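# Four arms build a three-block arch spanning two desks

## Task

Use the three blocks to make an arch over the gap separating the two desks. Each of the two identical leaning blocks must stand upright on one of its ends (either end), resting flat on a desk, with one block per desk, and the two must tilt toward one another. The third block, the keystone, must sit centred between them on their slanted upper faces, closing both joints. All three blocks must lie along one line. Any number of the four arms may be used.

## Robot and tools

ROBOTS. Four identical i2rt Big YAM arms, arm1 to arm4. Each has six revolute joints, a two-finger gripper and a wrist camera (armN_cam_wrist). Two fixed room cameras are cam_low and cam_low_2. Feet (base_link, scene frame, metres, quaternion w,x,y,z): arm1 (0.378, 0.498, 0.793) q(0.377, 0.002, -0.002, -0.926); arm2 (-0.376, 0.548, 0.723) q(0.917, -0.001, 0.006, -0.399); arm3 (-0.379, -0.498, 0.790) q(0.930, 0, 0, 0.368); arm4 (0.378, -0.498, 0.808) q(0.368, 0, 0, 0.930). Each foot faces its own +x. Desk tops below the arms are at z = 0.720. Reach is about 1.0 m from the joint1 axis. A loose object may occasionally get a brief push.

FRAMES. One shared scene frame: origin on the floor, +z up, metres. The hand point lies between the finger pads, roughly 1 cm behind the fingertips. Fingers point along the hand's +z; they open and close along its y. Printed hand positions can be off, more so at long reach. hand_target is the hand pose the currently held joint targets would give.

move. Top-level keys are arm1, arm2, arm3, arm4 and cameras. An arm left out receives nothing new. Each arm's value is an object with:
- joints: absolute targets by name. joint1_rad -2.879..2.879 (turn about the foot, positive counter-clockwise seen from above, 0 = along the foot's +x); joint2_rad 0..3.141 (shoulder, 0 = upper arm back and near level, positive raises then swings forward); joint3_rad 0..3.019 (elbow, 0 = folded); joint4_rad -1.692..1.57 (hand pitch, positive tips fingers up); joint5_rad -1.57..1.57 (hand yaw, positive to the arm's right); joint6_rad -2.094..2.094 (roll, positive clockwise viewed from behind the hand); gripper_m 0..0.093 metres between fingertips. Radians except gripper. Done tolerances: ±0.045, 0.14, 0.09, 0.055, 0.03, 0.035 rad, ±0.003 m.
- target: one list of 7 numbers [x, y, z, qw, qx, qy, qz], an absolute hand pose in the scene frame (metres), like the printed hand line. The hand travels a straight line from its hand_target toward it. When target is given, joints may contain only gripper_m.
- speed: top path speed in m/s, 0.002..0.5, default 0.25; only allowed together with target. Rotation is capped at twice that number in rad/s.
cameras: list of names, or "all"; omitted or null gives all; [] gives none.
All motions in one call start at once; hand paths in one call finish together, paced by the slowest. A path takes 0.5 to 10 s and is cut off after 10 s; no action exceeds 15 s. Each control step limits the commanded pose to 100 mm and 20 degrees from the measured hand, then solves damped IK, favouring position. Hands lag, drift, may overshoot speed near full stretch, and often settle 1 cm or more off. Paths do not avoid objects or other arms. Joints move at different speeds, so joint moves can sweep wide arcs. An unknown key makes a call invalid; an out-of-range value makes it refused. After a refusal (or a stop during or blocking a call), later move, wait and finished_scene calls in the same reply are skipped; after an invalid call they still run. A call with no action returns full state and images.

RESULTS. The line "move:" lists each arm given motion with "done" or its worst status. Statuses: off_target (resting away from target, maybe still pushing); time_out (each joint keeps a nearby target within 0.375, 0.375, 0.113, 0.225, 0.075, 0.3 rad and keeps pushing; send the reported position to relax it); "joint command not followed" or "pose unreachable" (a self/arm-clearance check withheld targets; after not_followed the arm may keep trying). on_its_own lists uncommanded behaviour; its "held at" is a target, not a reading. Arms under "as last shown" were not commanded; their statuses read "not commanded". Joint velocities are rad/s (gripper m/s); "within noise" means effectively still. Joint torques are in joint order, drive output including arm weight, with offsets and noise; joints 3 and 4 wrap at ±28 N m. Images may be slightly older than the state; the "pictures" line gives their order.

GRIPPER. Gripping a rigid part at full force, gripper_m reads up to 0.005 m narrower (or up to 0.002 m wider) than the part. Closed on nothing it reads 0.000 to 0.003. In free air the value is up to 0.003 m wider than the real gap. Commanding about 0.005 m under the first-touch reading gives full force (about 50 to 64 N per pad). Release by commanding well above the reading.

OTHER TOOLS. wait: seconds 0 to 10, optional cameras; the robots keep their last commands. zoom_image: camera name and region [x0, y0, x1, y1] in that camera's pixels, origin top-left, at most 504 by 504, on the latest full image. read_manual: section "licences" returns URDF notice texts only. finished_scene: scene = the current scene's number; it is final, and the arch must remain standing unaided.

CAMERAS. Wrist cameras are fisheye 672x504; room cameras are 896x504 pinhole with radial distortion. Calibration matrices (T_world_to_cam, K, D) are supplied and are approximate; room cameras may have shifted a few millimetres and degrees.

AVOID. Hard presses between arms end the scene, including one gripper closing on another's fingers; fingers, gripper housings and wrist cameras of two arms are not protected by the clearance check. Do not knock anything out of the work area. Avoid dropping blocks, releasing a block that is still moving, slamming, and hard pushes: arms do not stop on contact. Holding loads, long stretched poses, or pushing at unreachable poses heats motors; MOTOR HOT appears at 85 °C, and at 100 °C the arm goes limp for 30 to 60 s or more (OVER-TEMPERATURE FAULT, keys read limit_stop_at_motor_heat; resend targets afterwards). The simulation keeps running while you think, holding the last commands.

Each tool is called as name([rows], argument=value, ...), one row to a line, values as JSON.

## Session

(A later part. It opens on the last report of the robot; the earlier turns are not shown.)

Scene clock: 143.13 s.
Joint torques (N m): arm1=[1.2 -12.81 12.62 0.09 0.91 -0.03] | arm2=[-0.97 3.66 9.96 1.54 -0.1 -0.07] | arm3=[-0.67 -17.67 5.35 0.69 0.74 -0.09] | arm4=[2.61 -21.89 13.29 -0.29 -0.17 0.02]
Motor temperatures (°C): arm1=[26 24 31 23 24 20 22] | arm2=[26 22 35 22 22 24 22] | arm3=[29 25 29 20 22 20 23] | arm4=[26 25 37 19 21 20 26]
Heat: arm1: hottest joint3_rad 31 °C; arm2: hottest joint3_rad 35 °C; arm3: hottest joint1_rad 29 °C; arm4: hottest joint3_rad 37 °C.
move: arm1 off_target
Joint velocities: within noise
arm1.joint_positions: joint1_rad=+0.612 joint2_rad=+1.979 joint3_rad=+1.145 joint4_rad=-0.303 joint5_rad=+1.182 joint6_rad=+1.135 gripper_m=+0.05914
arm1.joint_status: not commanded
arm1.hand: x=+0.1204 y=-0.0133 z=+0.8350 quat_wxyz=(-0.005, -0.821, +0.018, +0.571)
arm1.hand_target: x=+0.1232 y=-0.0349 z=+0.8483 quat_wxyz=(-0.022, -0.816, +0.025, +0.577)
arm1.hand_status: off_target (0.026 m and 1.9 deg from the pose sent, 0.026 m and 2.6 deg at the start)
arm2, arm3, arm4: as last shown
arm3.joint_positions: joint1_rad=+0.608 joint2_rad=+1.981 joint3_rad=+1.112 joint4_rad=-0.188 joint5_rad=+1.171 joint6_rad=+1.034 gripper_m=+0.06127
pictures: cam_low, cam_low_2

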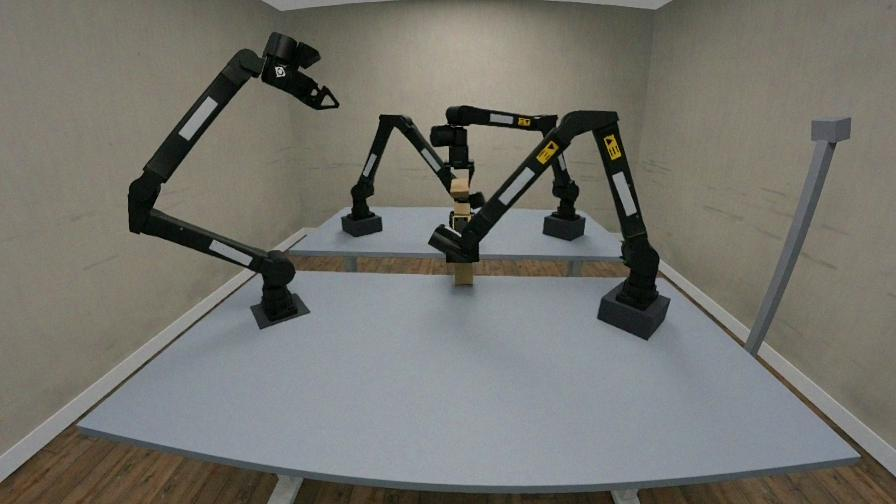

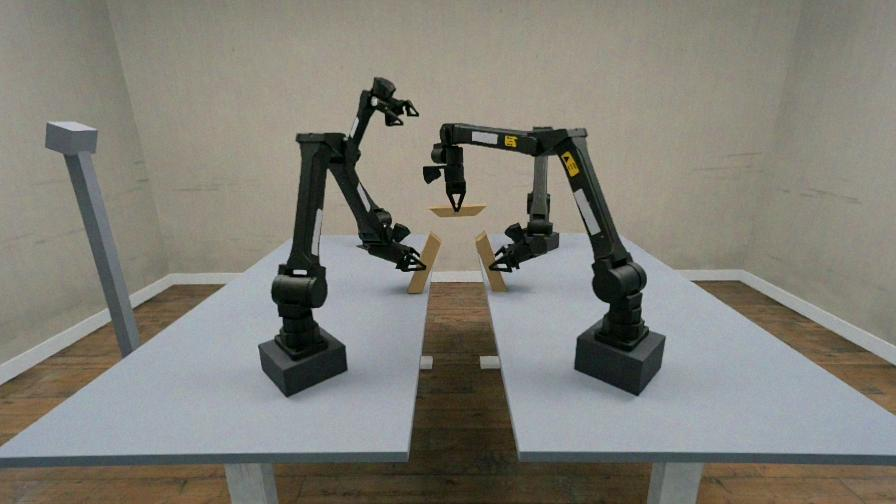

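move(arm1={"target": [0.1088, -0.0284, 0.90, 0.0164, 0.8166, -0.0177, -0.5772], "speed": 0.15}, arm3={"target": [-0.103, 0.0217, 0.89, 0.5774, 0.0129, 0.8163, 0.0070], "speed": 0.15}, cameras=[])

move(arm1={"target": [0.1088, -0.0284, 0.875, 0.0164, 0.8166, -0.0177, -0.5772], "speed": 0.1}, arm3={"target": [-0.103, 0.0217, 0.862, 0.5774, 0.0129, 0.8163, 0.0070], "speed": 0.1}, cameras=["cam_low_2", "cam_low"])

zoom_image(camera="cam_low_2", region=[395, 190, 525, 305])

zoom_image(camera="cam_low", region=[420, 170, 510, 290])

Scene clock: 152.43 s.
Joint torques (N m): arm1=[-0.91 -16.85 12.16 0.29 0.85 -0.15] | arm2=[-0.79 3.6 9.96 1.51 -0.08 -0.07] | arm3=[0.67 -18.14 10.95 0.09 0.91 0.19] | arm4=[2.61 -21.89 13.29 -0.29 -0.16 0.03]
Motor temperatures (°C): arm1=[26 24 32 23 24 20 22] | arm2=[26 22 35 22 22 24 22] | arm3=[29 26 28 20 22 20 23] | arm4=[26 26 37 19 21 20 26]
Heat: arm1: hottest joint3_rad 32 °C; arm2: hottest joint3_rad 35 °C; arm3: hottest joint1_rad 29 °C; arm4: hottest joint3_rad 37 °C.
move: arm1 off_target; arm3 off_target
Joint velocities: within noise
arm1.joint_positions: joint1_rad=+0.610 joint2_rad=+1.931 joint3_rad=+1.145 joint4_rad=-0.347 joint5_rad=+1.172 joint6_rad=+1.057 gripper_m=+0.05914
arm1.joint_status: not commanded
arm1.hand: x=+0.1203 y=-0.0117 z=+0.8562 quat_wxyz=(+0.014, -0.824, -0.014, +0.567)
arm1.hand_target: x=+0.1093 y=-0.0261 z=+0.8999 quat_wxyz=(-0.014, -0.816, +0.015, +0.577)
arm1.hand_status: off_target (0.048 m and 5.2 deg from the pose sent, 0.068 m and 1.6 deg at the start)
arm2, arm4: as last shown
arm3.joint_positions: joint1_rad=+0.608 joint2_rad=+1.924 joint3_rad=+1.112 joint4_rad=-0.325 joint5_rad=+1.167 joint6_rad=+1.020 gripper_m=+0.06127
arm3.joint_status: not commanded
arm3.hand: x=-0.1110 y=-0.0041 z=+0.8468 quat_wxyz=(-0.566, +0.021, -0.824, +0.033)
arm3.hand_target: x=-0.1040 y=+0.0188 z=+0.8905 quat_wxyz=(-0.577, -0.010, -0.817, -0.005)
arm3.hand_status: off_target (0.051 m and 6.2 deg from the pose sent, 0.065 m and 0.9 deg at the start)

Scene clock: 153.57 s.
Joint torques (N m): arm1=[-0.91 -14.56 11.15 1.22 0.85 -0.09] | arm2=[-0.85 3.49 10.04 1.44 -0.08 -0.08] | arm3=[0.91 -15.85 9.94 0.91 0.93 0.25] | arm4=[2.67 -21.95 13.27 -0.29 -0.16 0.03]
Motor temperatures (°C): arm1=[26 24 32 23 24 20 22] | arm2=[26 22 35 22 22 24 22] | arm3=[29 26 29 20 22 20 23] | arm4=[26 26 37 19 21 20 26]
Heat: arm1: hottest joint3_rad 32 °C; arm2: hottest joint3_rad 35 °C; arm3: hottest joint1_rad 29 °C; arm4: hottest joint3_rad 37 °C.
move: arm1 off_target; arm3 off_target
Joint velocities: within noise
arm1.joint_positions: joint1_rad=+0.610 joint2_rad=+1.941 joint3_rad=+1.145 joint4_rad=-0.315 joint5_rad=+1.172 joint6_rad=+1.057 gripper_m=+0.05914
arm1.joint_status: not commanded
arm1.hand: x=+0.1197 y=-0.0151 z=+0.8529 quat_wxyz=(+0.005, -0.823, -0.007, +0.569)
arm1.hand_target: x=+0.1091 y=-0.0274 z=+0.8755 quat_wxyz=(-0.017, -0.816, +0.018, +0.577)
arm1.hand_status: off_target (0.028 m and 4.0 deg from the pose sent, 0.028 m and 5.2 deg at the start)
arm2.joint_positions: joint1_rad=-0.068 joint2_rad=+0.615 joint3_rad=+1.398 joint4_rad=-1.168 joint5_rad=-0.283 joint6_rad=+0.288 gripper_m=+0.09396
arm2.joint_status: not commanded
arm2.hand: x=-0.1788 y=+0.3871 z=+1.3047 quat_wxyz=(-0.558, -0.390, -0.730, +0.053)
arm2.hand_target: x=-0.1809 y=+0.3898 z=+1.3157 quat_wxyz=(-0.568, -0.385, -0.725, +0.057)
arm2.hand_status: not commanded
arm3.joint_positions: joint1_rad=+0.608 joint2_rad=+1.949 joint3_rad=+1.112 joint4_rad=-0.285 joint5_rad=+1.167 joint6_rad=+1.020 gripper_m=+0.06127
arm3.joint_status: not commanded
arm3.hand: x=-0.1103 y=-0.0010 z=+0.8361 quat_wxyz=(-0.567, +0.017, -0.823, +0.027)
arm3.hand_target: x=-0.1037 y=+0.0201 z=+0.8627 quat_wxyz=(-0.577, -0.013, -0.816, -0.007)
arm3.hand_status: off_target (0.035 m and 5.3 deg from the pose sent, 0.031 m and 6.2 deg at the start)
arm4: as last shown
pictures: cam_low, cam_low_2

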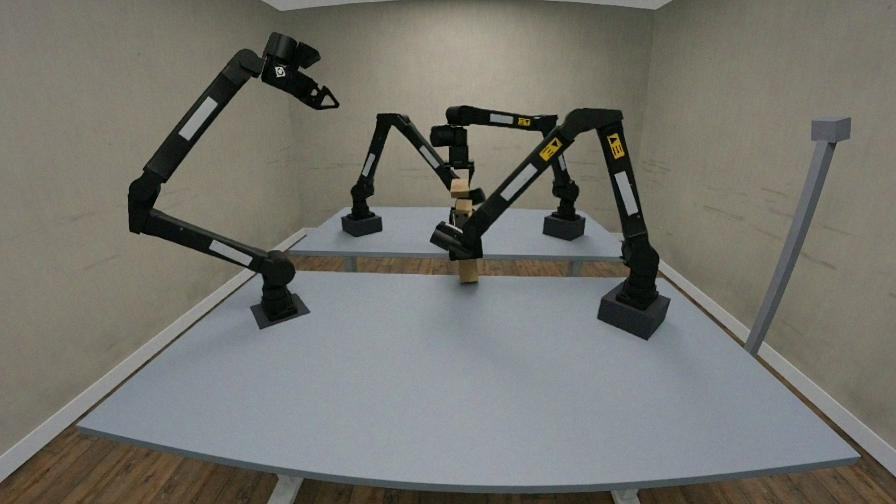

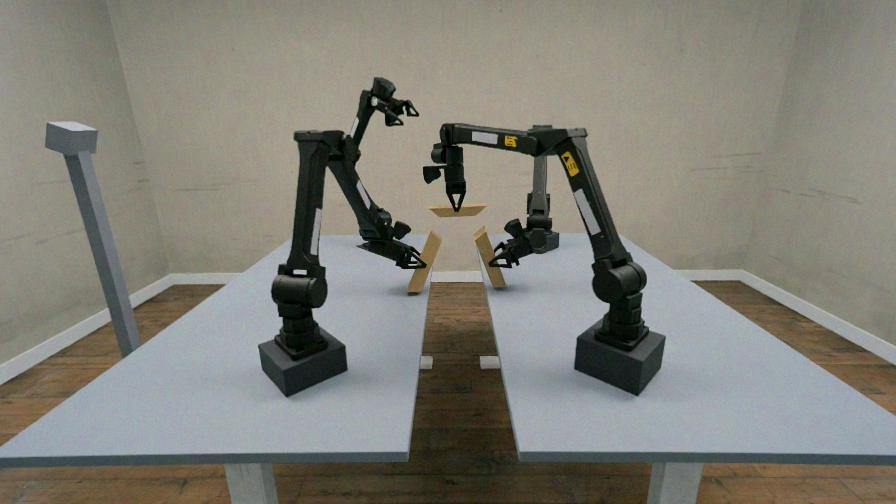

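Scaled by 3.877 (camera's finer frame: 1280x720).

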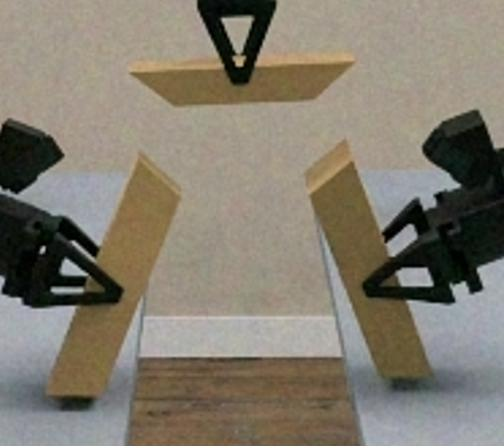

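Scaled by 4.200 (camera's finer frame: 1280x720).

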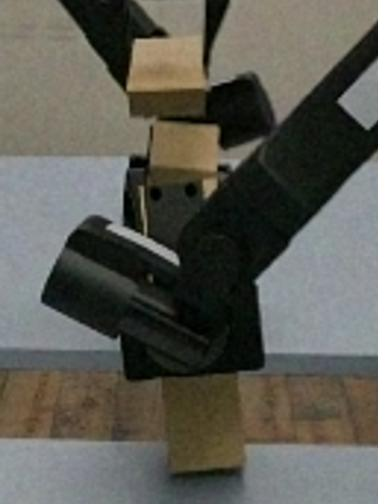

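move(arm1={"target": [0.1095, -0.0235, 0.856, 0.0164, 0.8166, -0.0177, -0.5772], "speed": 0.1}, arm3={"target": [-0.105, 0.031, 0.846, 0.5782, 0.0177, 0.8157, 0.0110], "speed": 0.1}, cameras=["cam_low_2", "cam_low"])

zoom_image(camera="cam_low_2", region=[395, 190, 525, 305])

zoom_image(camera="cam_low", region=[420, 170, 510, 290])

Scene clock: 160.47 s.
Joint torques (N m): arm1=[-1.03 -14.68 8.85 1.28 0.84 -0.1] | arm2=[-0.73 3.55 9.95 1.57 -0.08 -0.09] | arm3=[1.14 -15.15 10.69 1.03 0.86 0.31] | arm4=[2.67 -21.89 13.29 -0.31 -0.16 0.03]
Motor temperatures (°C): arm1=[26 24 32 23 24 20 22] | arm2=[26 22 35 22 22 24 22] | arm3=[29 26 30 20 22 20 23] | arm4=[26 26 38 19 21 20 26]
Heat: arm1: hottest joint3_rad 32 °C; arm2: hottest joint3_rad 35 °C; arm3: hottest joint3_rad 30 °C; arm4: hottest joint3_rad 38 °C.
move: arm1 off_target; arm3 off_target
Joint velocities: within noise
arm1.joint_positions: joint1_rad=+0.610 joint2_rad=+1.971 joint3_rad=+1.145 joint4_rad=-0.266 joint5_rad=+1.170 joint6_rad=+1.057 gripper_m=+0.05914
arm1.joint_status: not commanded
arm1.hand: x=+0.1191 y=-0.0191 z=+0.8400 quat_wxyz=(-0.003, -0.822, -0.002, +0.570)
arm1.hand_target: x=+0.1097 y=-0.0231 z=+0.8560 quat_wxyz=(-0.016, -0.817, +0.017, +0.577)
arm1.hand_status: off_target (0.019 m and 2.9 deg from the pose sent, 0.014 m and 4.0 deg at the start)
arm2, arm4: as last shown
arm3.joint_positions: joint1_rad=+0.608 joint2_rad=+1.975 joint3_rad=+1.125 joint4_rad=-0.272 joint5_rad=+1.173 joint6_rad=+1.034 gripper_m=+0.06127
arm3.joint_status: not commanded
arm3.hand: x=-0.1091 y=+0.0029 z=+0.8282 quat_wxyz=(-0.569, +0.011, -0.822, +0.025)
arm3.hand_target: x=-0.1059 y=+0.0293 z=+0.8470 quat_wxyz=(-0.578, -0.017, -0.816, -0.012)
arm3.hand_status: off_target (0.034 m and 5.3 deg from the pose sent, 0.034 m and 6.1 deg at the start)
pictures: cam_low, cam_low_2

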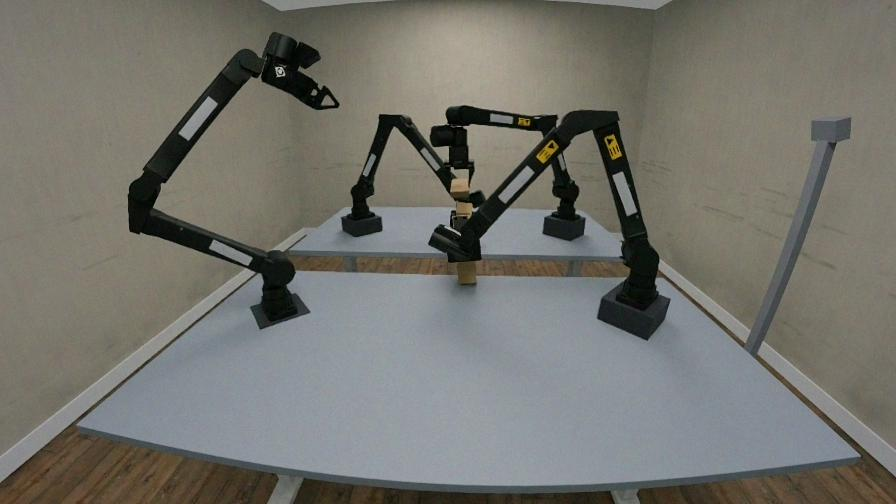

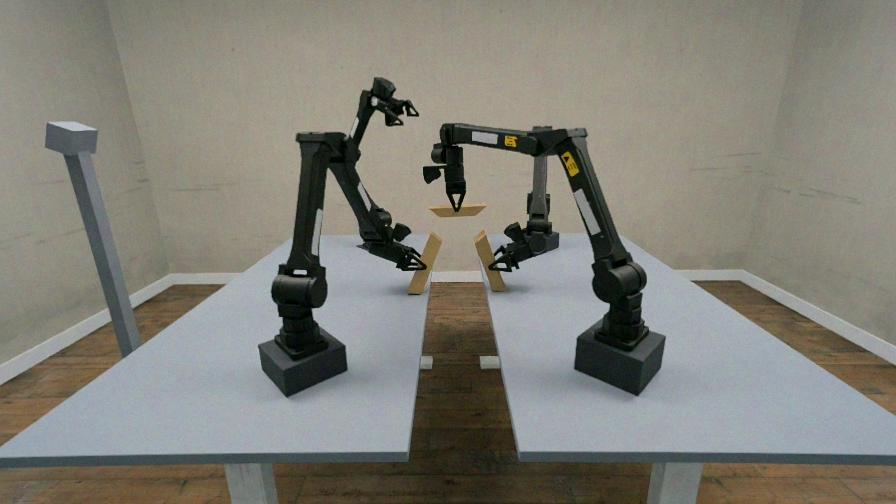

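Scaled by 3.877 (camera's finer frame: 1280x720).

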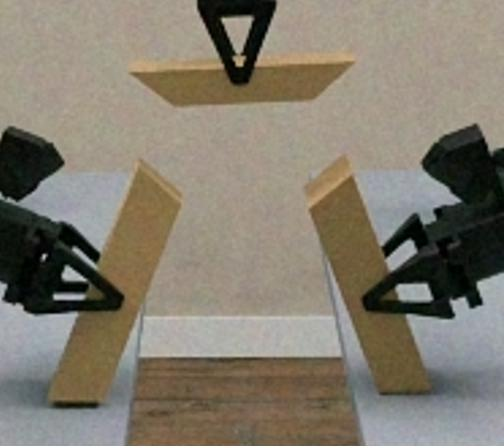

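Scaled by 4.200 (camera's finer frame: 1280x720).

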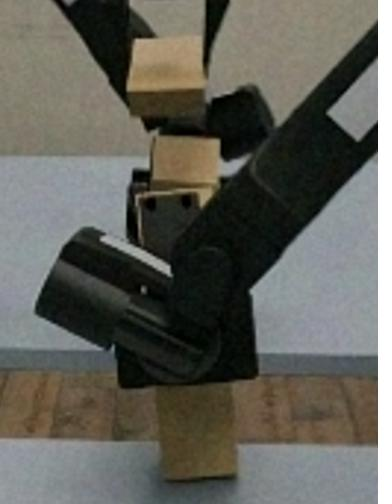

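move(arm1={"target": [0.1150, -0.0235, 0.856, 0.0164, 0.8166, -0.0177, -0.5772], "speed": 0.1}, arm3={"target": [-0.1105, 0.0420, 0.853, 0.5782, 0.0177, 0.8157, 0.0110], "speed": 0.1}, cameras=["cam_low_2", "cam_low"])

zoom_image(camera="cam_low_2", region=[395, 190, 525, 305])

zoom_image(camera="cam_low", region=[420, 170, 510, 290])

Scene clock: 168.10 s.
Joint torques (N m): arm1=[-0.09 -14.68 8.99 0.46 1.04 0.04] | arm2=[-1.14 3.66 10.04 1.55 -0.11 -0.09] | arm3=[2.37 -16.09 11.14 0.2 1.18 0.32] | arm4=[2.61 -21.89 13.27 -0.31 -0.16 0.03]
Motor temperatures (°C): arm1=[26 25 32 23 24 20 22] | arm2=[25 22 35 22 22 24 22] | arm3=[29 26 31 20 22 20 24] | arm4=[26 27 38 19 21 20 26]
Heat: arm1: hottest joint3_rad 32 °C; arm2: hottest joint3_rad 35 °C; arm3: hottest joint3_rad 31 °C; arm4: hottest joint3_rad 38 °C.
move: arm1 off_target; arm3 off_target
Joint velocities: within noise
arm1.joint_positions: joint1_rad=+0.610 joint2_rad=+1.971 joint3_rad=+1.145 joint4_rad=-0.266 joint5_rad=+1.170 joint6_rad=+1.065 gripper_m=+0.05914
arm1.joint_status: not commanded
arm1.hand: x=+0.1191 y=-0.0191 z=+0.8400 quat_wxyz=(-0.005, -0.822, +0.001, +0.570)
arm1.hand_target: x=+0.1151 y=-0.0233 z=+0.8559 quat_wxyz=(-0.016, -0.816, +0.017, +0.577)
arm1.hand_status: off_target (0.017 m and 2.5 deg from the pose sent, 0.017 m and 2.9 deg at the start)
arm2: as last shown
arm3.joint_positions: joint1_rad=+0.610 joint2_rad=+1.992 joint3_rad=+1.162 joint4_rad=-0.311 joint5_rad=+1.173 joint6_rad=+1.069 gripper_m=+0.06127
arm3.joint_status: not commanded
arm3.hand: x=-0.1084 y=+0.0121 z=+0.8285 quat_wxyz=(-0.568, +0.002, -0.823, +0.021)
arm3.hand_target: x=-0.1114 y=+0.0398 z=+0.8536 quat_wxyz=(-0.578, -0.017, -0.816, -0.011)
arm3.hand_status: off_target (0.039 m and 4.6 deg from the pose sent, 0.046 m and 5.3 deg at the start)
arm4.joint_positions: joint1_rad=-0.161 joint2_rad=+2.074 joint3_rad=+2.154 joint4_rad=-1.682 joint5_rad=+0.000 joint6_rad=-0.907 gripper_m=+0.05836
arm4.joint_status: not commanded
arm4.hand: x=-0.0112 y=+0.0069 z=+1.0219 quat_wxyz=(+0.012, +1.000, -0.003, +0.010)
arm4.hand_target: x=-0.0224 y=+0.0096 z=+1.0494 quat_wxyz=(-0.009, +1.000, +0.000, -0.008)
arm4.hand_status: not commanded
pictures: cam_low, cam_low_2

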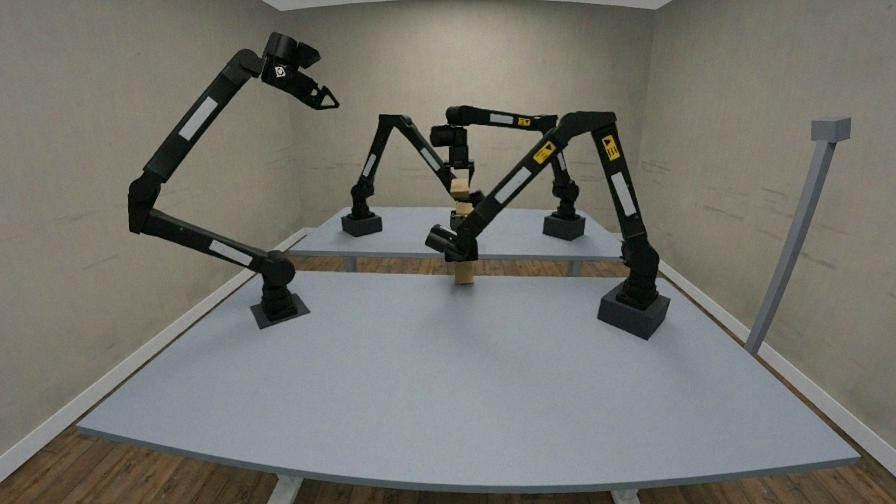

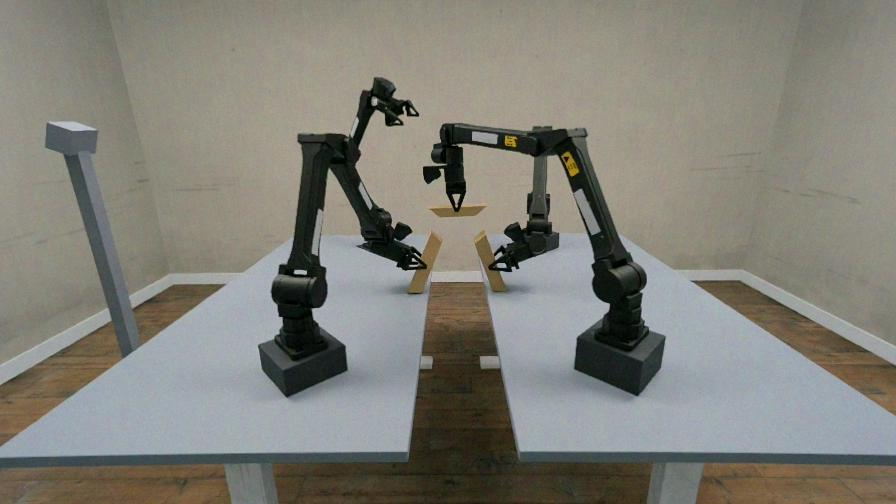

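Scaled by 3.877 (camera's finer frame: 1280x720).

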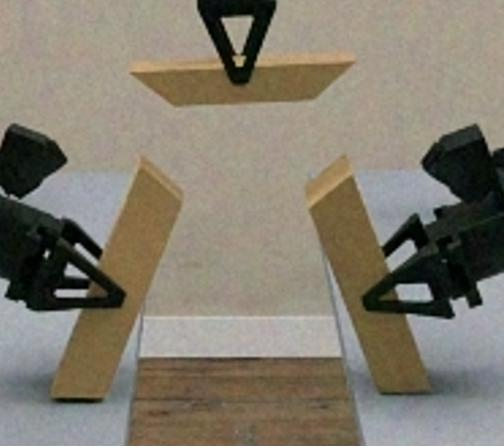

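Scaled by 4.200 (camera's finer frame: 1280x720).

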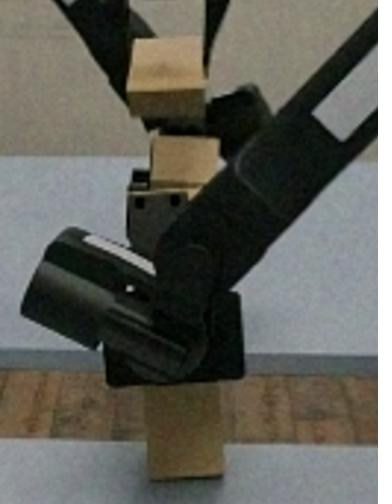

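move(arm1={"target": [0.1278, -0.0235, 0.857, 0.0164, 0.8166, -0.0177, -0.5772], "speed": 0.1}, arm3={"target": [-0.1150, 0.0420, 0.854, 0.5782, 0.0177, 0.8157, 0.0130], "speed": 0.1}, arm4={"target": [-0.0164, -0.012, 0.995, -0.0122, 0.9996, 0, -0.0262], "speed": 0.1}, cameras=["cam_low_2", "cam_low"])

zoom_image(camera="cam_low_2", region=[395, 205, 525, 305])

zoom_image(camera="cam_low", region=[420, 170, 510, 290])

Scene clock: 175.03 s.
Joint torques (N m): arm1=[1.32 -14.86 9.33 0.29 1.33 0.03] | arm2=[-0.67 3.6 9.99 1.52 -0.08 -0.09] | arm3=[2.49 -16.26 10.92 0.09 1.22 0.27] | arm4=[2.73 -23.47 9.59 0.91 -0.18 0.11]
Motor temperatures (°C): arm1=[26 26 31 23 25 20 22] | arm2=[25 22 35 22 22 24 22] | arm3=[29 27 31 20 23 20 24] | arm4=[26 27 39 19 21 20 27]
Heat: arm1: hottest joint3_rad 31 °C; arm2: hottest joint3_rad 35 °C; arm3: hottest joint3_rad 31 °C; arm4: hottest joint3_rad 39 °C.
move: arm1 off_target; arm3 off_target; arm4 off_target
Joint velocities: within noise
arm1.joint_positions: joint1_rad=+0.616 joint2_rad=+1.971 joint3_rad=+1.145 joint4_rad=-0.321 joint5_rad=+1.173 joint6_rad=+1.126 gripper_m=+0.05914
arm1.joint_status: not commanded
arm1.hand: x=+0.1232 y=-0.0134 z=+0.8370 quat_wxyz=(-0.001, -0.824, +0.009, +0.567)
arm1.hand_target: x=+0.1278 y=-0.0232 z=+0.8569 quat_wxyz=(-0.018, -0.816, +0.019, +0.577)
arm1.hand_status: off_target (0.023 m and 2.5 deg from the pose sent, 0.020 m and 2.5 deg at the start)
arm2: as last shown
arm3.joint_positions: joint1_rad=+0.616 joint2_rad=+1.992 joint3_rad=+1.162 joint4_rad=-0.320 joint5_rad=+1.173 joint6_rad=+1.089 gripper_m=+0.06127
arm3.joint_status: not commanded
arm3.hand: x=-0.1116 y=+0.0124 z=+0.8279 quat_wxyz=(-0.568, -0.001, -0.823, +0.018)
arm3.hand_target: x=-0.1160 y=+0.0400 z=+0.8546 quat_wxyz=(-0.578, -0.019, -0.816, -0.014)
arm3.hand_status: off_target (0.040 m and 4.3 deg from the pose sent, 0.040 m and 4.8 deg at the start)
arm4.joint_positions: joint1_rad=-0.155 joint2_rad=+2.006 joint3_rad=+1.897 joint4_rad=-1.478 joint5_rad=-0.024 joint6_rad=-0.907 gripper_m=+0.05836
arm4.joint_status: not commanded
arm4.hand: x=-0.0063 y=-0.0125 z=+0.9655 quat_wxyz=(+0.014, +1.000, +0.000, -0.004)
arm4.hand_target: x=-0.0156 y=-0.0127 z=+0.9950 quat_wxyz=(-0.012, +1.000, +0.000, -0.026)
arm4.hand_status: off_target (0.031 m and 3.9 deg from the pose sent, 0.033 m and 5.0 deg at the start)
pictures: cam_low, cam_low_2

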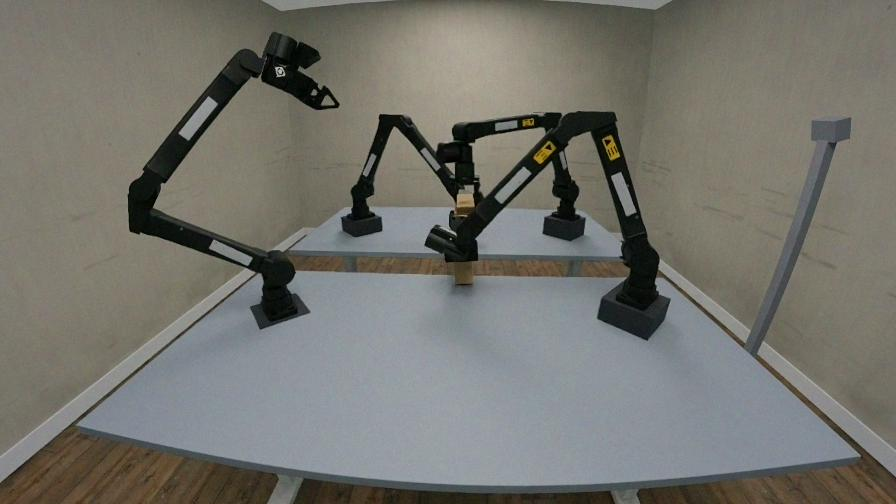

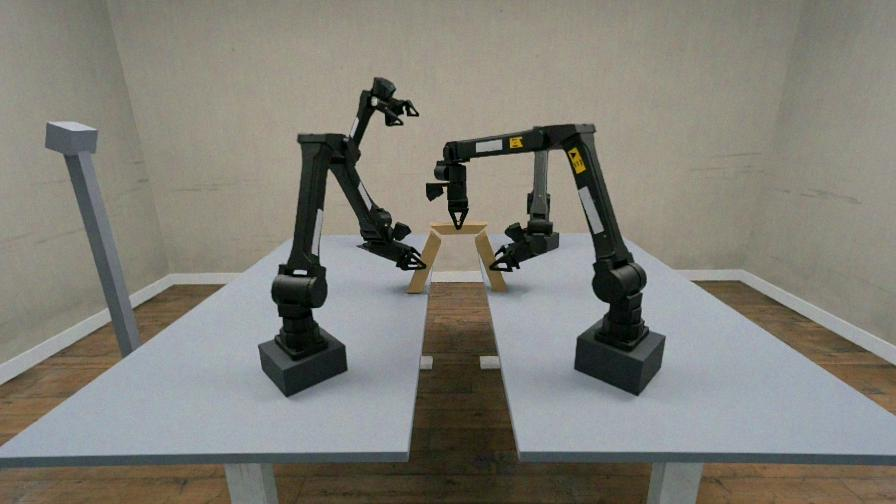

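Scaled by 3.877 (camera's finer frame: 1280x720).

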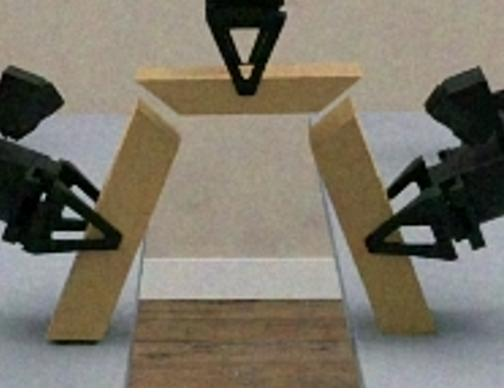

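Scaled by 4.200 (camera's finer frame: 1280x720).

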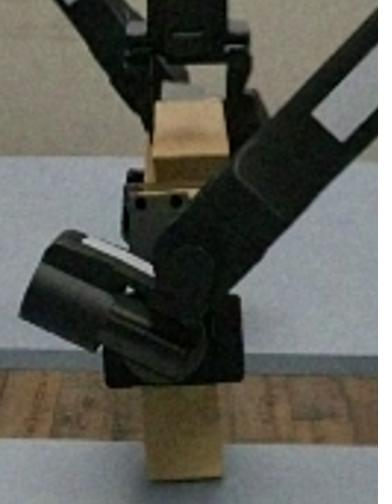

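move(arm1={"target": [0.1278, -0.0290, 0.838, 0.0164, 0.8166, -0.0177, -0.5772], "speed": 0.08}, arm3={"target": [-0.1150, 0.0420, 0.832, 0.5782, 0.0177, 0.8157, 0.0190], "speed": 0.08}, cameras=["cam_low_2", "cam_low"])

zoom_image(camera="cam_low_2", region=[395, 205, 525, 305])

zoom_image(camera="cam_low", region=[420, 170, 510, 290])

Scene clock: 180.47 s.
Joint torques (N m): arm1=[1.14 -12.22 10.41 1.14 0.75 0.02] | arm2=[-1.08 3.55 10.06 1.52 -0.07 -0.1] | arm3=[2.37 -14.33 9.85 1.13 0.66 0.11] | arm4=[2.67 -23.41 9.65 0.9 -0.18 0.12]
Motor temperatures (°C): arm1=[26 27 31 23 25 20 22] | arm2=[25 22 35 22 22 24 22] | arm3=[29 27 32 20 23 19 24] | arm4=[26 29 38 19 21 20 27]
Heat: arm1: hottest joint3_rad 31 °C; arm2: hottest joint3_rad 35 °C; arm3: hottest joint3_rad 32 °C; arm4: hottest joint3_rad 38 °C.
move: arm1 off_target; arm3 off_target
Joint velocities: within noise
arm1.joint_positions: joint1_rad=+0.619 joint2_rad=+1.980 joint3_rad=+1.145 joint4_rad=-0.316 joint5_rad=+1.190 joint6_rad=+1.125 gripper_m=+0.05914
arm1.joint_status: not commanded
arm1.hand: x=+0.1239 y=-0.0127 z=+0.8351 quat_wxyz=(+0.003, -0.820, +0.008, +0.573)
arm1.hand_target: x=+0.1281 y=-0.0284 z=+0.8380 quat_wxyz=(-0.015, -0.816, +0.016, +0.577)
arm1.hand_status: off_target (0.017 m and 2.6 deg from the pose sent, 0.016 m and 2.5 deg at the start)
arm2, arm4: as last shown
arm3.joint_positions: joint1_rad=+0.617 joint2_rad=+2.003 joint3_rad=+1.162 joint4_rad=-0.274 joint5_rad=+1.184 joint6_rad=+1.087 gripper_m=+0.06127
arm3.joint_status: not commanded
arm3.hand: x=-0.1106 y=+0.0167 z=+0.8267 quat_wxyz=(-0.574, -0.011, -0.818, +0.006)
arm3.hand_target: x=-0.1156 y=+0.0407 z=+0.8327 quat_wxyz=(-0.578, -0.017, -0.816, -0.018)
arm3.hand_status: off_target (0.026 m and 3.0 deg from the pose sent, 0.030 m and 4.8 deg at the start)
pictures: cam_low, cam_low_2

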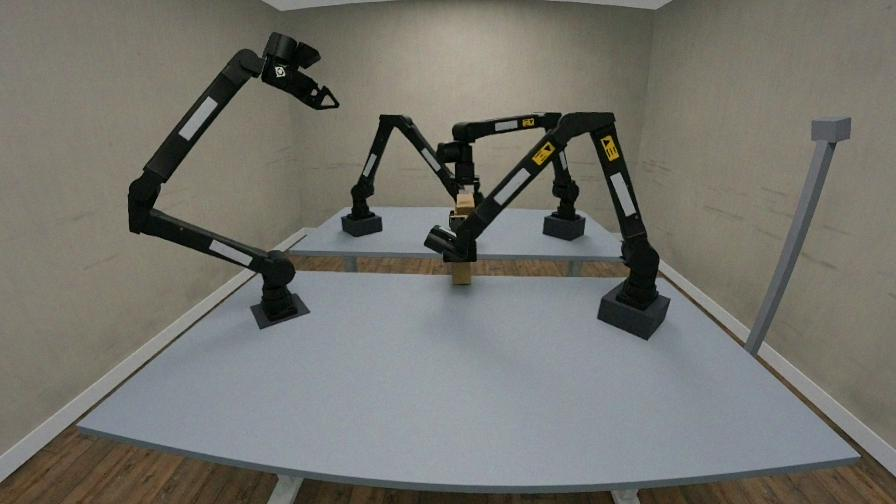

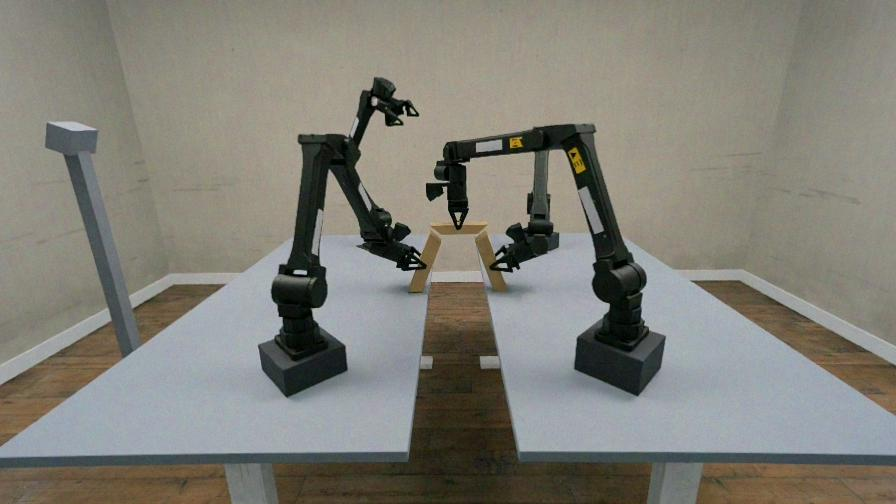

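Scaled by 3.877 (camera's finer frame: 1280x720).

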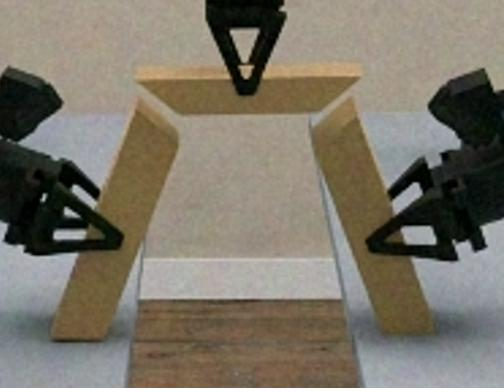

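Scaled by 4.200 (camera's finer frame: 1280x720).

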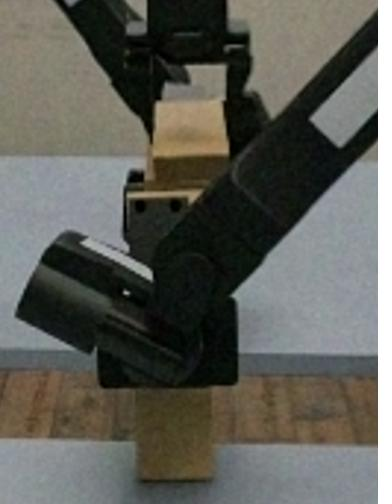

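zoom_image(camera="cam_low_2", region=[420, 215, 500, 260])

Scaled by 6.300 (camera's finer frame: 1280x720).

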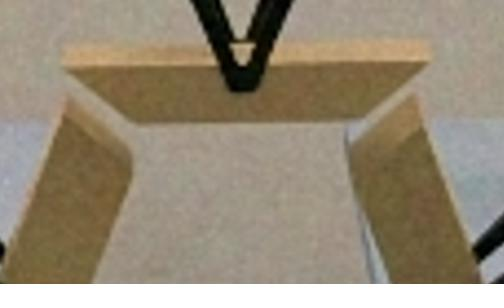

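move(arm4={"target": [-0.0175, -0.0060, 0.973, -0.0262, 0.9993, 0, -0.0262], "speed": 0.08}, cameras=["cam_low_2", "cam_low"])

zoom_image(camera="cam_low_2", region=[420, 215, 500, 260])

zoom_image(camera="cam_low", region=[435, 175, 495, 235])

Scene clock: 189.03 s.
Joint torques (N m): arm1=[1.2 -12.22 10.43 1.14 0.74 0.03] | arm2=[-1.08 3.55 9.98 1.55 -0.09 -0.07] | arm3=[2.55 -14.21 9.69 1.05 0.64 0.17] | arm4=[2.67 -23.06 9.42 1.02 -0.01 0.11]
Motor temperatures (°C): arm1=[26 26 31 23 25 20 22] | arm2=[25 22 36 22 22 24 22] | arm3=[29 27 32 20 23 19 24] | arm4=[26 30 38 19 21 20 27]
Heat: arm1: hottest joint3_rad 31 °C; arm2: hottest joint3_rad 36 °C; arm3: hottest joint3_rad 32 °C; arm4: hottest joint3_rad 38 °C.
move: arm4 off_target
Joint velocities: within noise
arm1.joint_positions: joint1_rad=+0.619 joint2_rad=+1.980 joint3_rad=+1.145 joint4_rad=-0.316 joint5_rad=+1.191 joint6_rad=+1.125 gripper_m=+0.05914
arm1.joint_status: not commanded
arm1.hand: x=+0.1238 y=-0.0126 z=+0.8354 quat_wxyz=(+0.003, -0.819, +0.008, +0.573)
arm1.hand_target: x=+0.1280 y=-0.0283 z=+0.8383 quat_wxyz=(-0.015, -0.816, +0.016, +0.577)
arm1.hand_status: not commanded
arm2: as last shown
arm3.joint_positions: joint1_rad=+0.617 joint2_rad=+2.003 joint3_rad=+1.162 joint4_rad=-0.272 joint5_rad=+1.184 joint6_rad=+1.087 gripper_m=+0.06127
arm3.joint_status: not commanded
arm3.hand: x=-0.1106 y=+0.0168 z=+0.8266 quat_wxyz=(-0.575, -0.012, -0.818, +0.005)
arm3.hand_target: x=-0.1155 y=+0.0408 z=+0.8326 quat_wxyz=(-0.578, -0.017, -0.815, -0.019)
arm3.hand_status: not commanded
arm4.joint_positions: joint1_rad=-0.155 joint2_rad=+2.006 joint3_rad=+1.850 joint4_rad=-1.401 joint5_rad=-0.012 joint6_rad=-0.907 gripper_m=+0.05836
arm4.joint_status: not commanded
arm4.hand: x=-0.0077 y=-0.0072 z=+0.9478 quat_wxyz=(-0.002, +1.000, +0.000, -0.009)
arm4.hand_target: x=-0.0172 y=-0.0065 z=+0.9729 quat_wxyz=(-0.026, +0.999, +0.000, -0.027)
arm4.hand_status: off_target (0.027 m and 3.5 deg from the pose sent, 0.015 m and 5.3 deg at the start)
pictures: cam_low, cam_low_2

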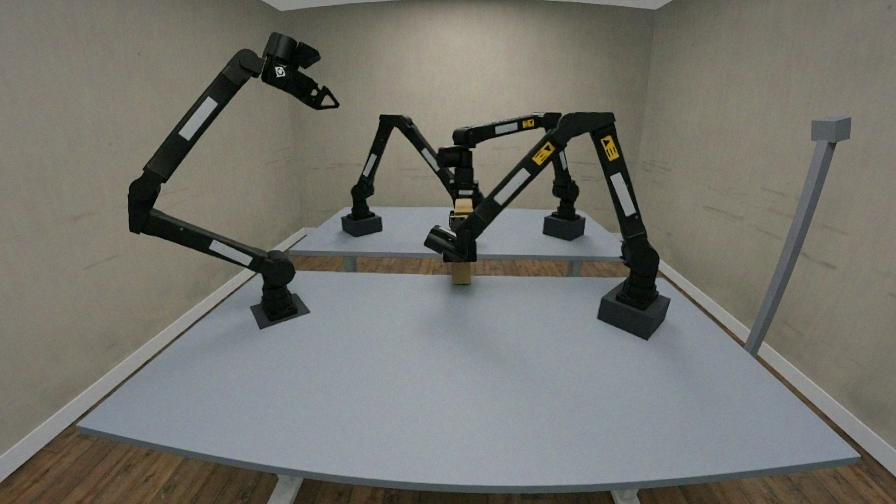

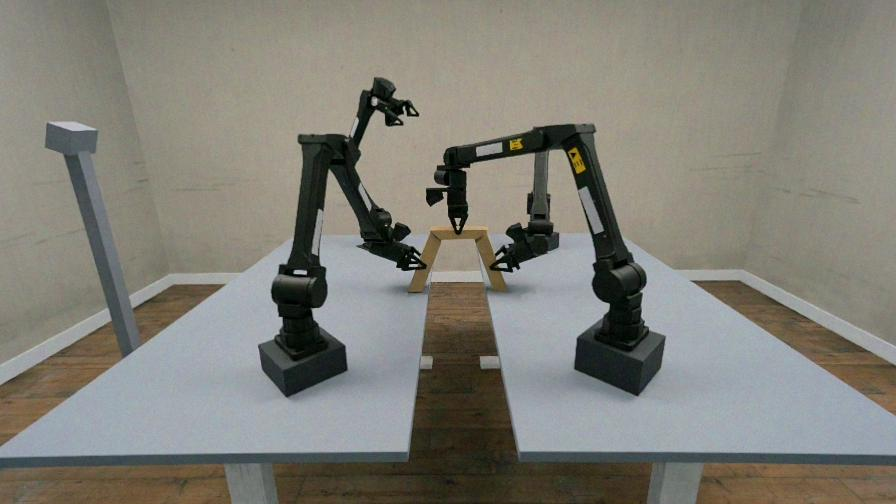

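Scaled by 6.300 (camera's finer frame: 1280x720).

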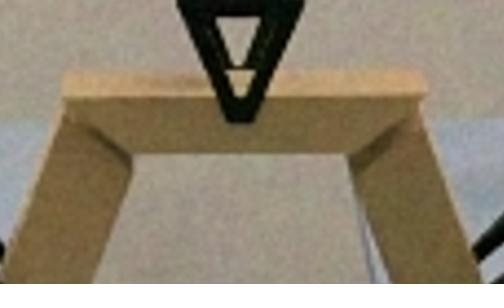

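Scaled by 8.400 (camera's finer frame: 1280x720).

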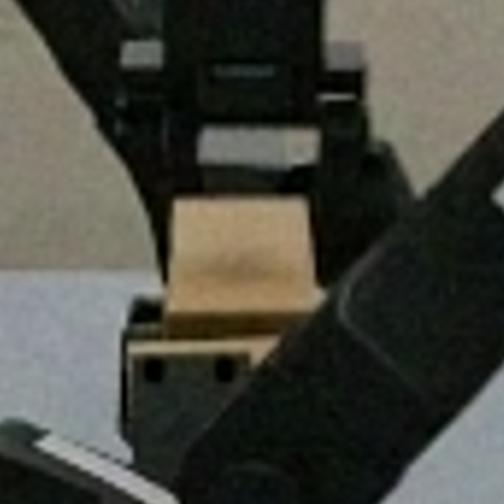

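zoom_image(camera="cam_low", region=[440, 190, 490, 290])

zoom_image(camera="cam_low_2", region=[400, 220, 450, 300])

Scaled by 5.040 (camera's finer frame: 1280x720).

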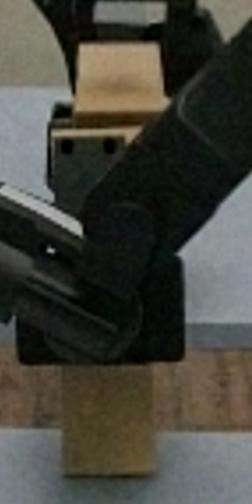

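Scaled by 6.300 (camera's finer frame: 1280x720).

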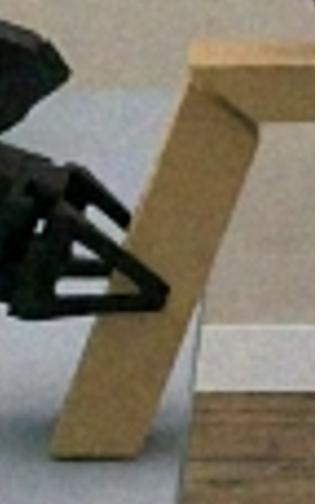

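zoom_image(camera="cam_low", region=[445, 205, 480, 235])

zoom_image(camera="cam_low", region=[445, 255, 480, 290])

Scaled by 14.400 (camera's finer frame: 1280x720).

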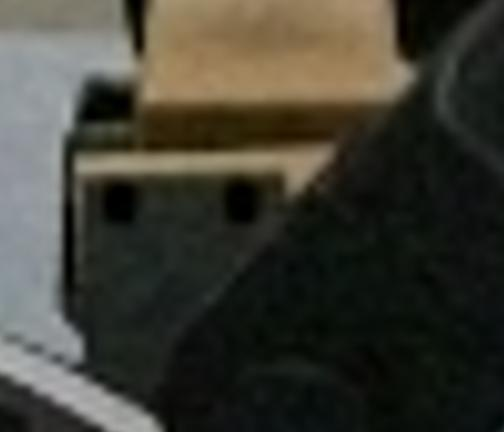

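Scaled by 14.400 (camera's finer frame: 1280x720).

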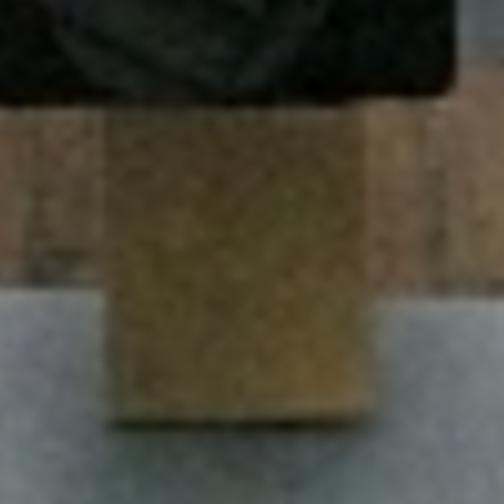

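move(arm3={"target": [-0.1150, 0.0370, 0.836, 0.5773, 0.0308, 0.8147, 0.0470], "speed": 0.1}, cameras=["cam_low_2", "cam_low"])

zoom_image(camera="cam_low", region=[440, 200, 490, 290])

zoom_image(camera="cam_low_2", region=[400, 220, 520, 300])

Scene clock: 203.03 s.
Joint torques (N m): arm1=[1.2 -12.4 10.41 1.13 0.75 0.03] | arm2=[-1.08 3.66 9.99 1.47 -0.09 -0.09] | arm3=[1.96 -16.56 6.24 1.24 0.77 0.06] | arm4=[2.73 -23 9.44 1.01 0.01 0.12]
Motor temperatures (°C): arm1=[26 26 31 23 25 20 22] | arm2=[25 22 36 22 22 24 22] | arm3=[29 28 32 20 22 19 24] | arm4=[26 32 38 19 21 20 27]
Heat: arm1: hottest joint3_rad 31 °C; arm2: hottest joint3_rad 36 °C; arm3: hottest joint3_rad 32 °C; arm4: hottest joint3_rad 38 °C.
move: arm3 off_target
Joint velocities: within noise
arm1, arm2, arm4: as last shown
arm3.joint_positions: joint1_rad=+0.617 joint2_rad=+2.006 joint3_rad=+1.162 joint4_rad=-0.176 joint5_rad=+1.161 joint6_rad=+1.077 gripper_m=+0.06127
arm3.joint_status: not commanded
arm3.hand: x=-0.1094 y=+0.0302 z=+0.8283 quat_wxyz=(-0.573, -0.030, -0.818, -0.034)
arm3.hand_target: x=-0.1150 y=+0.0370 z=+0.8360 quat_wxyz=(-0.577, -0.030, -0.815, -0.047)
arm3.hand_status: off_target (0.012 m and 1.6 deg from the pose sent, 0.023 m and 6.4 deg at the start)
arm4.hand: x=-0.0077 y=-0.0073 z=+0.9477 quat_wxyz=(-0.001, +1.000, +0.000, -0.009)
arm4.hand_target: x=-0.0171 y=-0.0066 z=+0.9729 quat_wxyz=(-0.026, +0.999, +0.000, -0.027)
pictures: cam_low, cam_low_2

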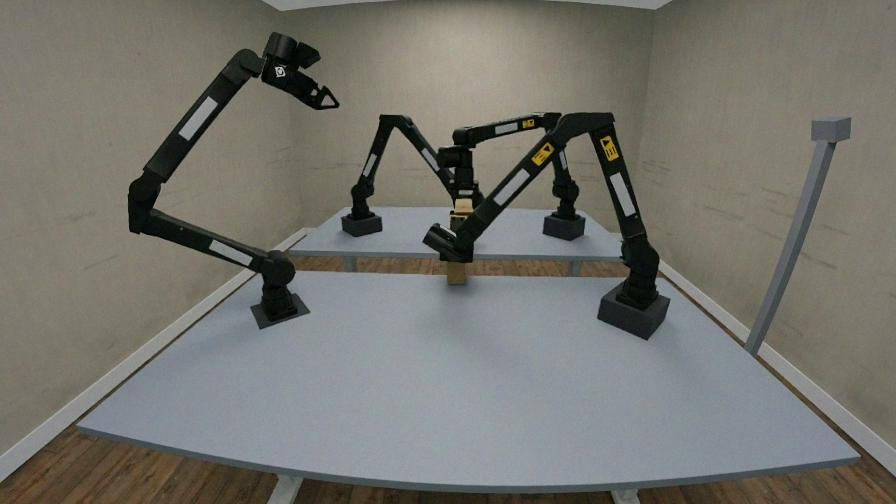

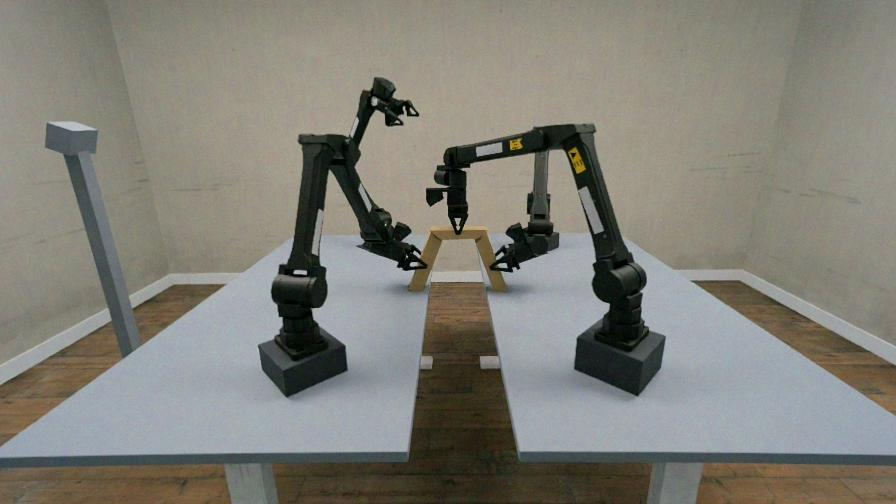

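Scaled by 5.600 (camera's finer frame: 1280x720).

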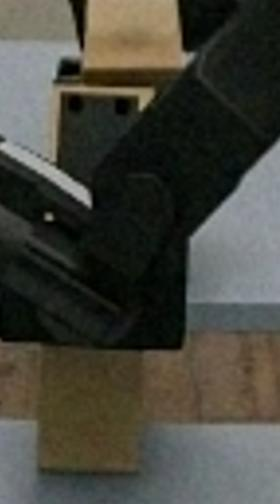

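Scaled by 4.200 (camera's finer frame: 1280x720).

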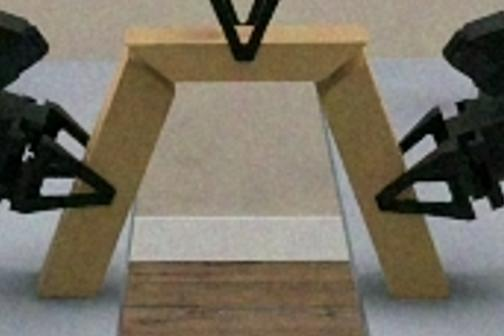

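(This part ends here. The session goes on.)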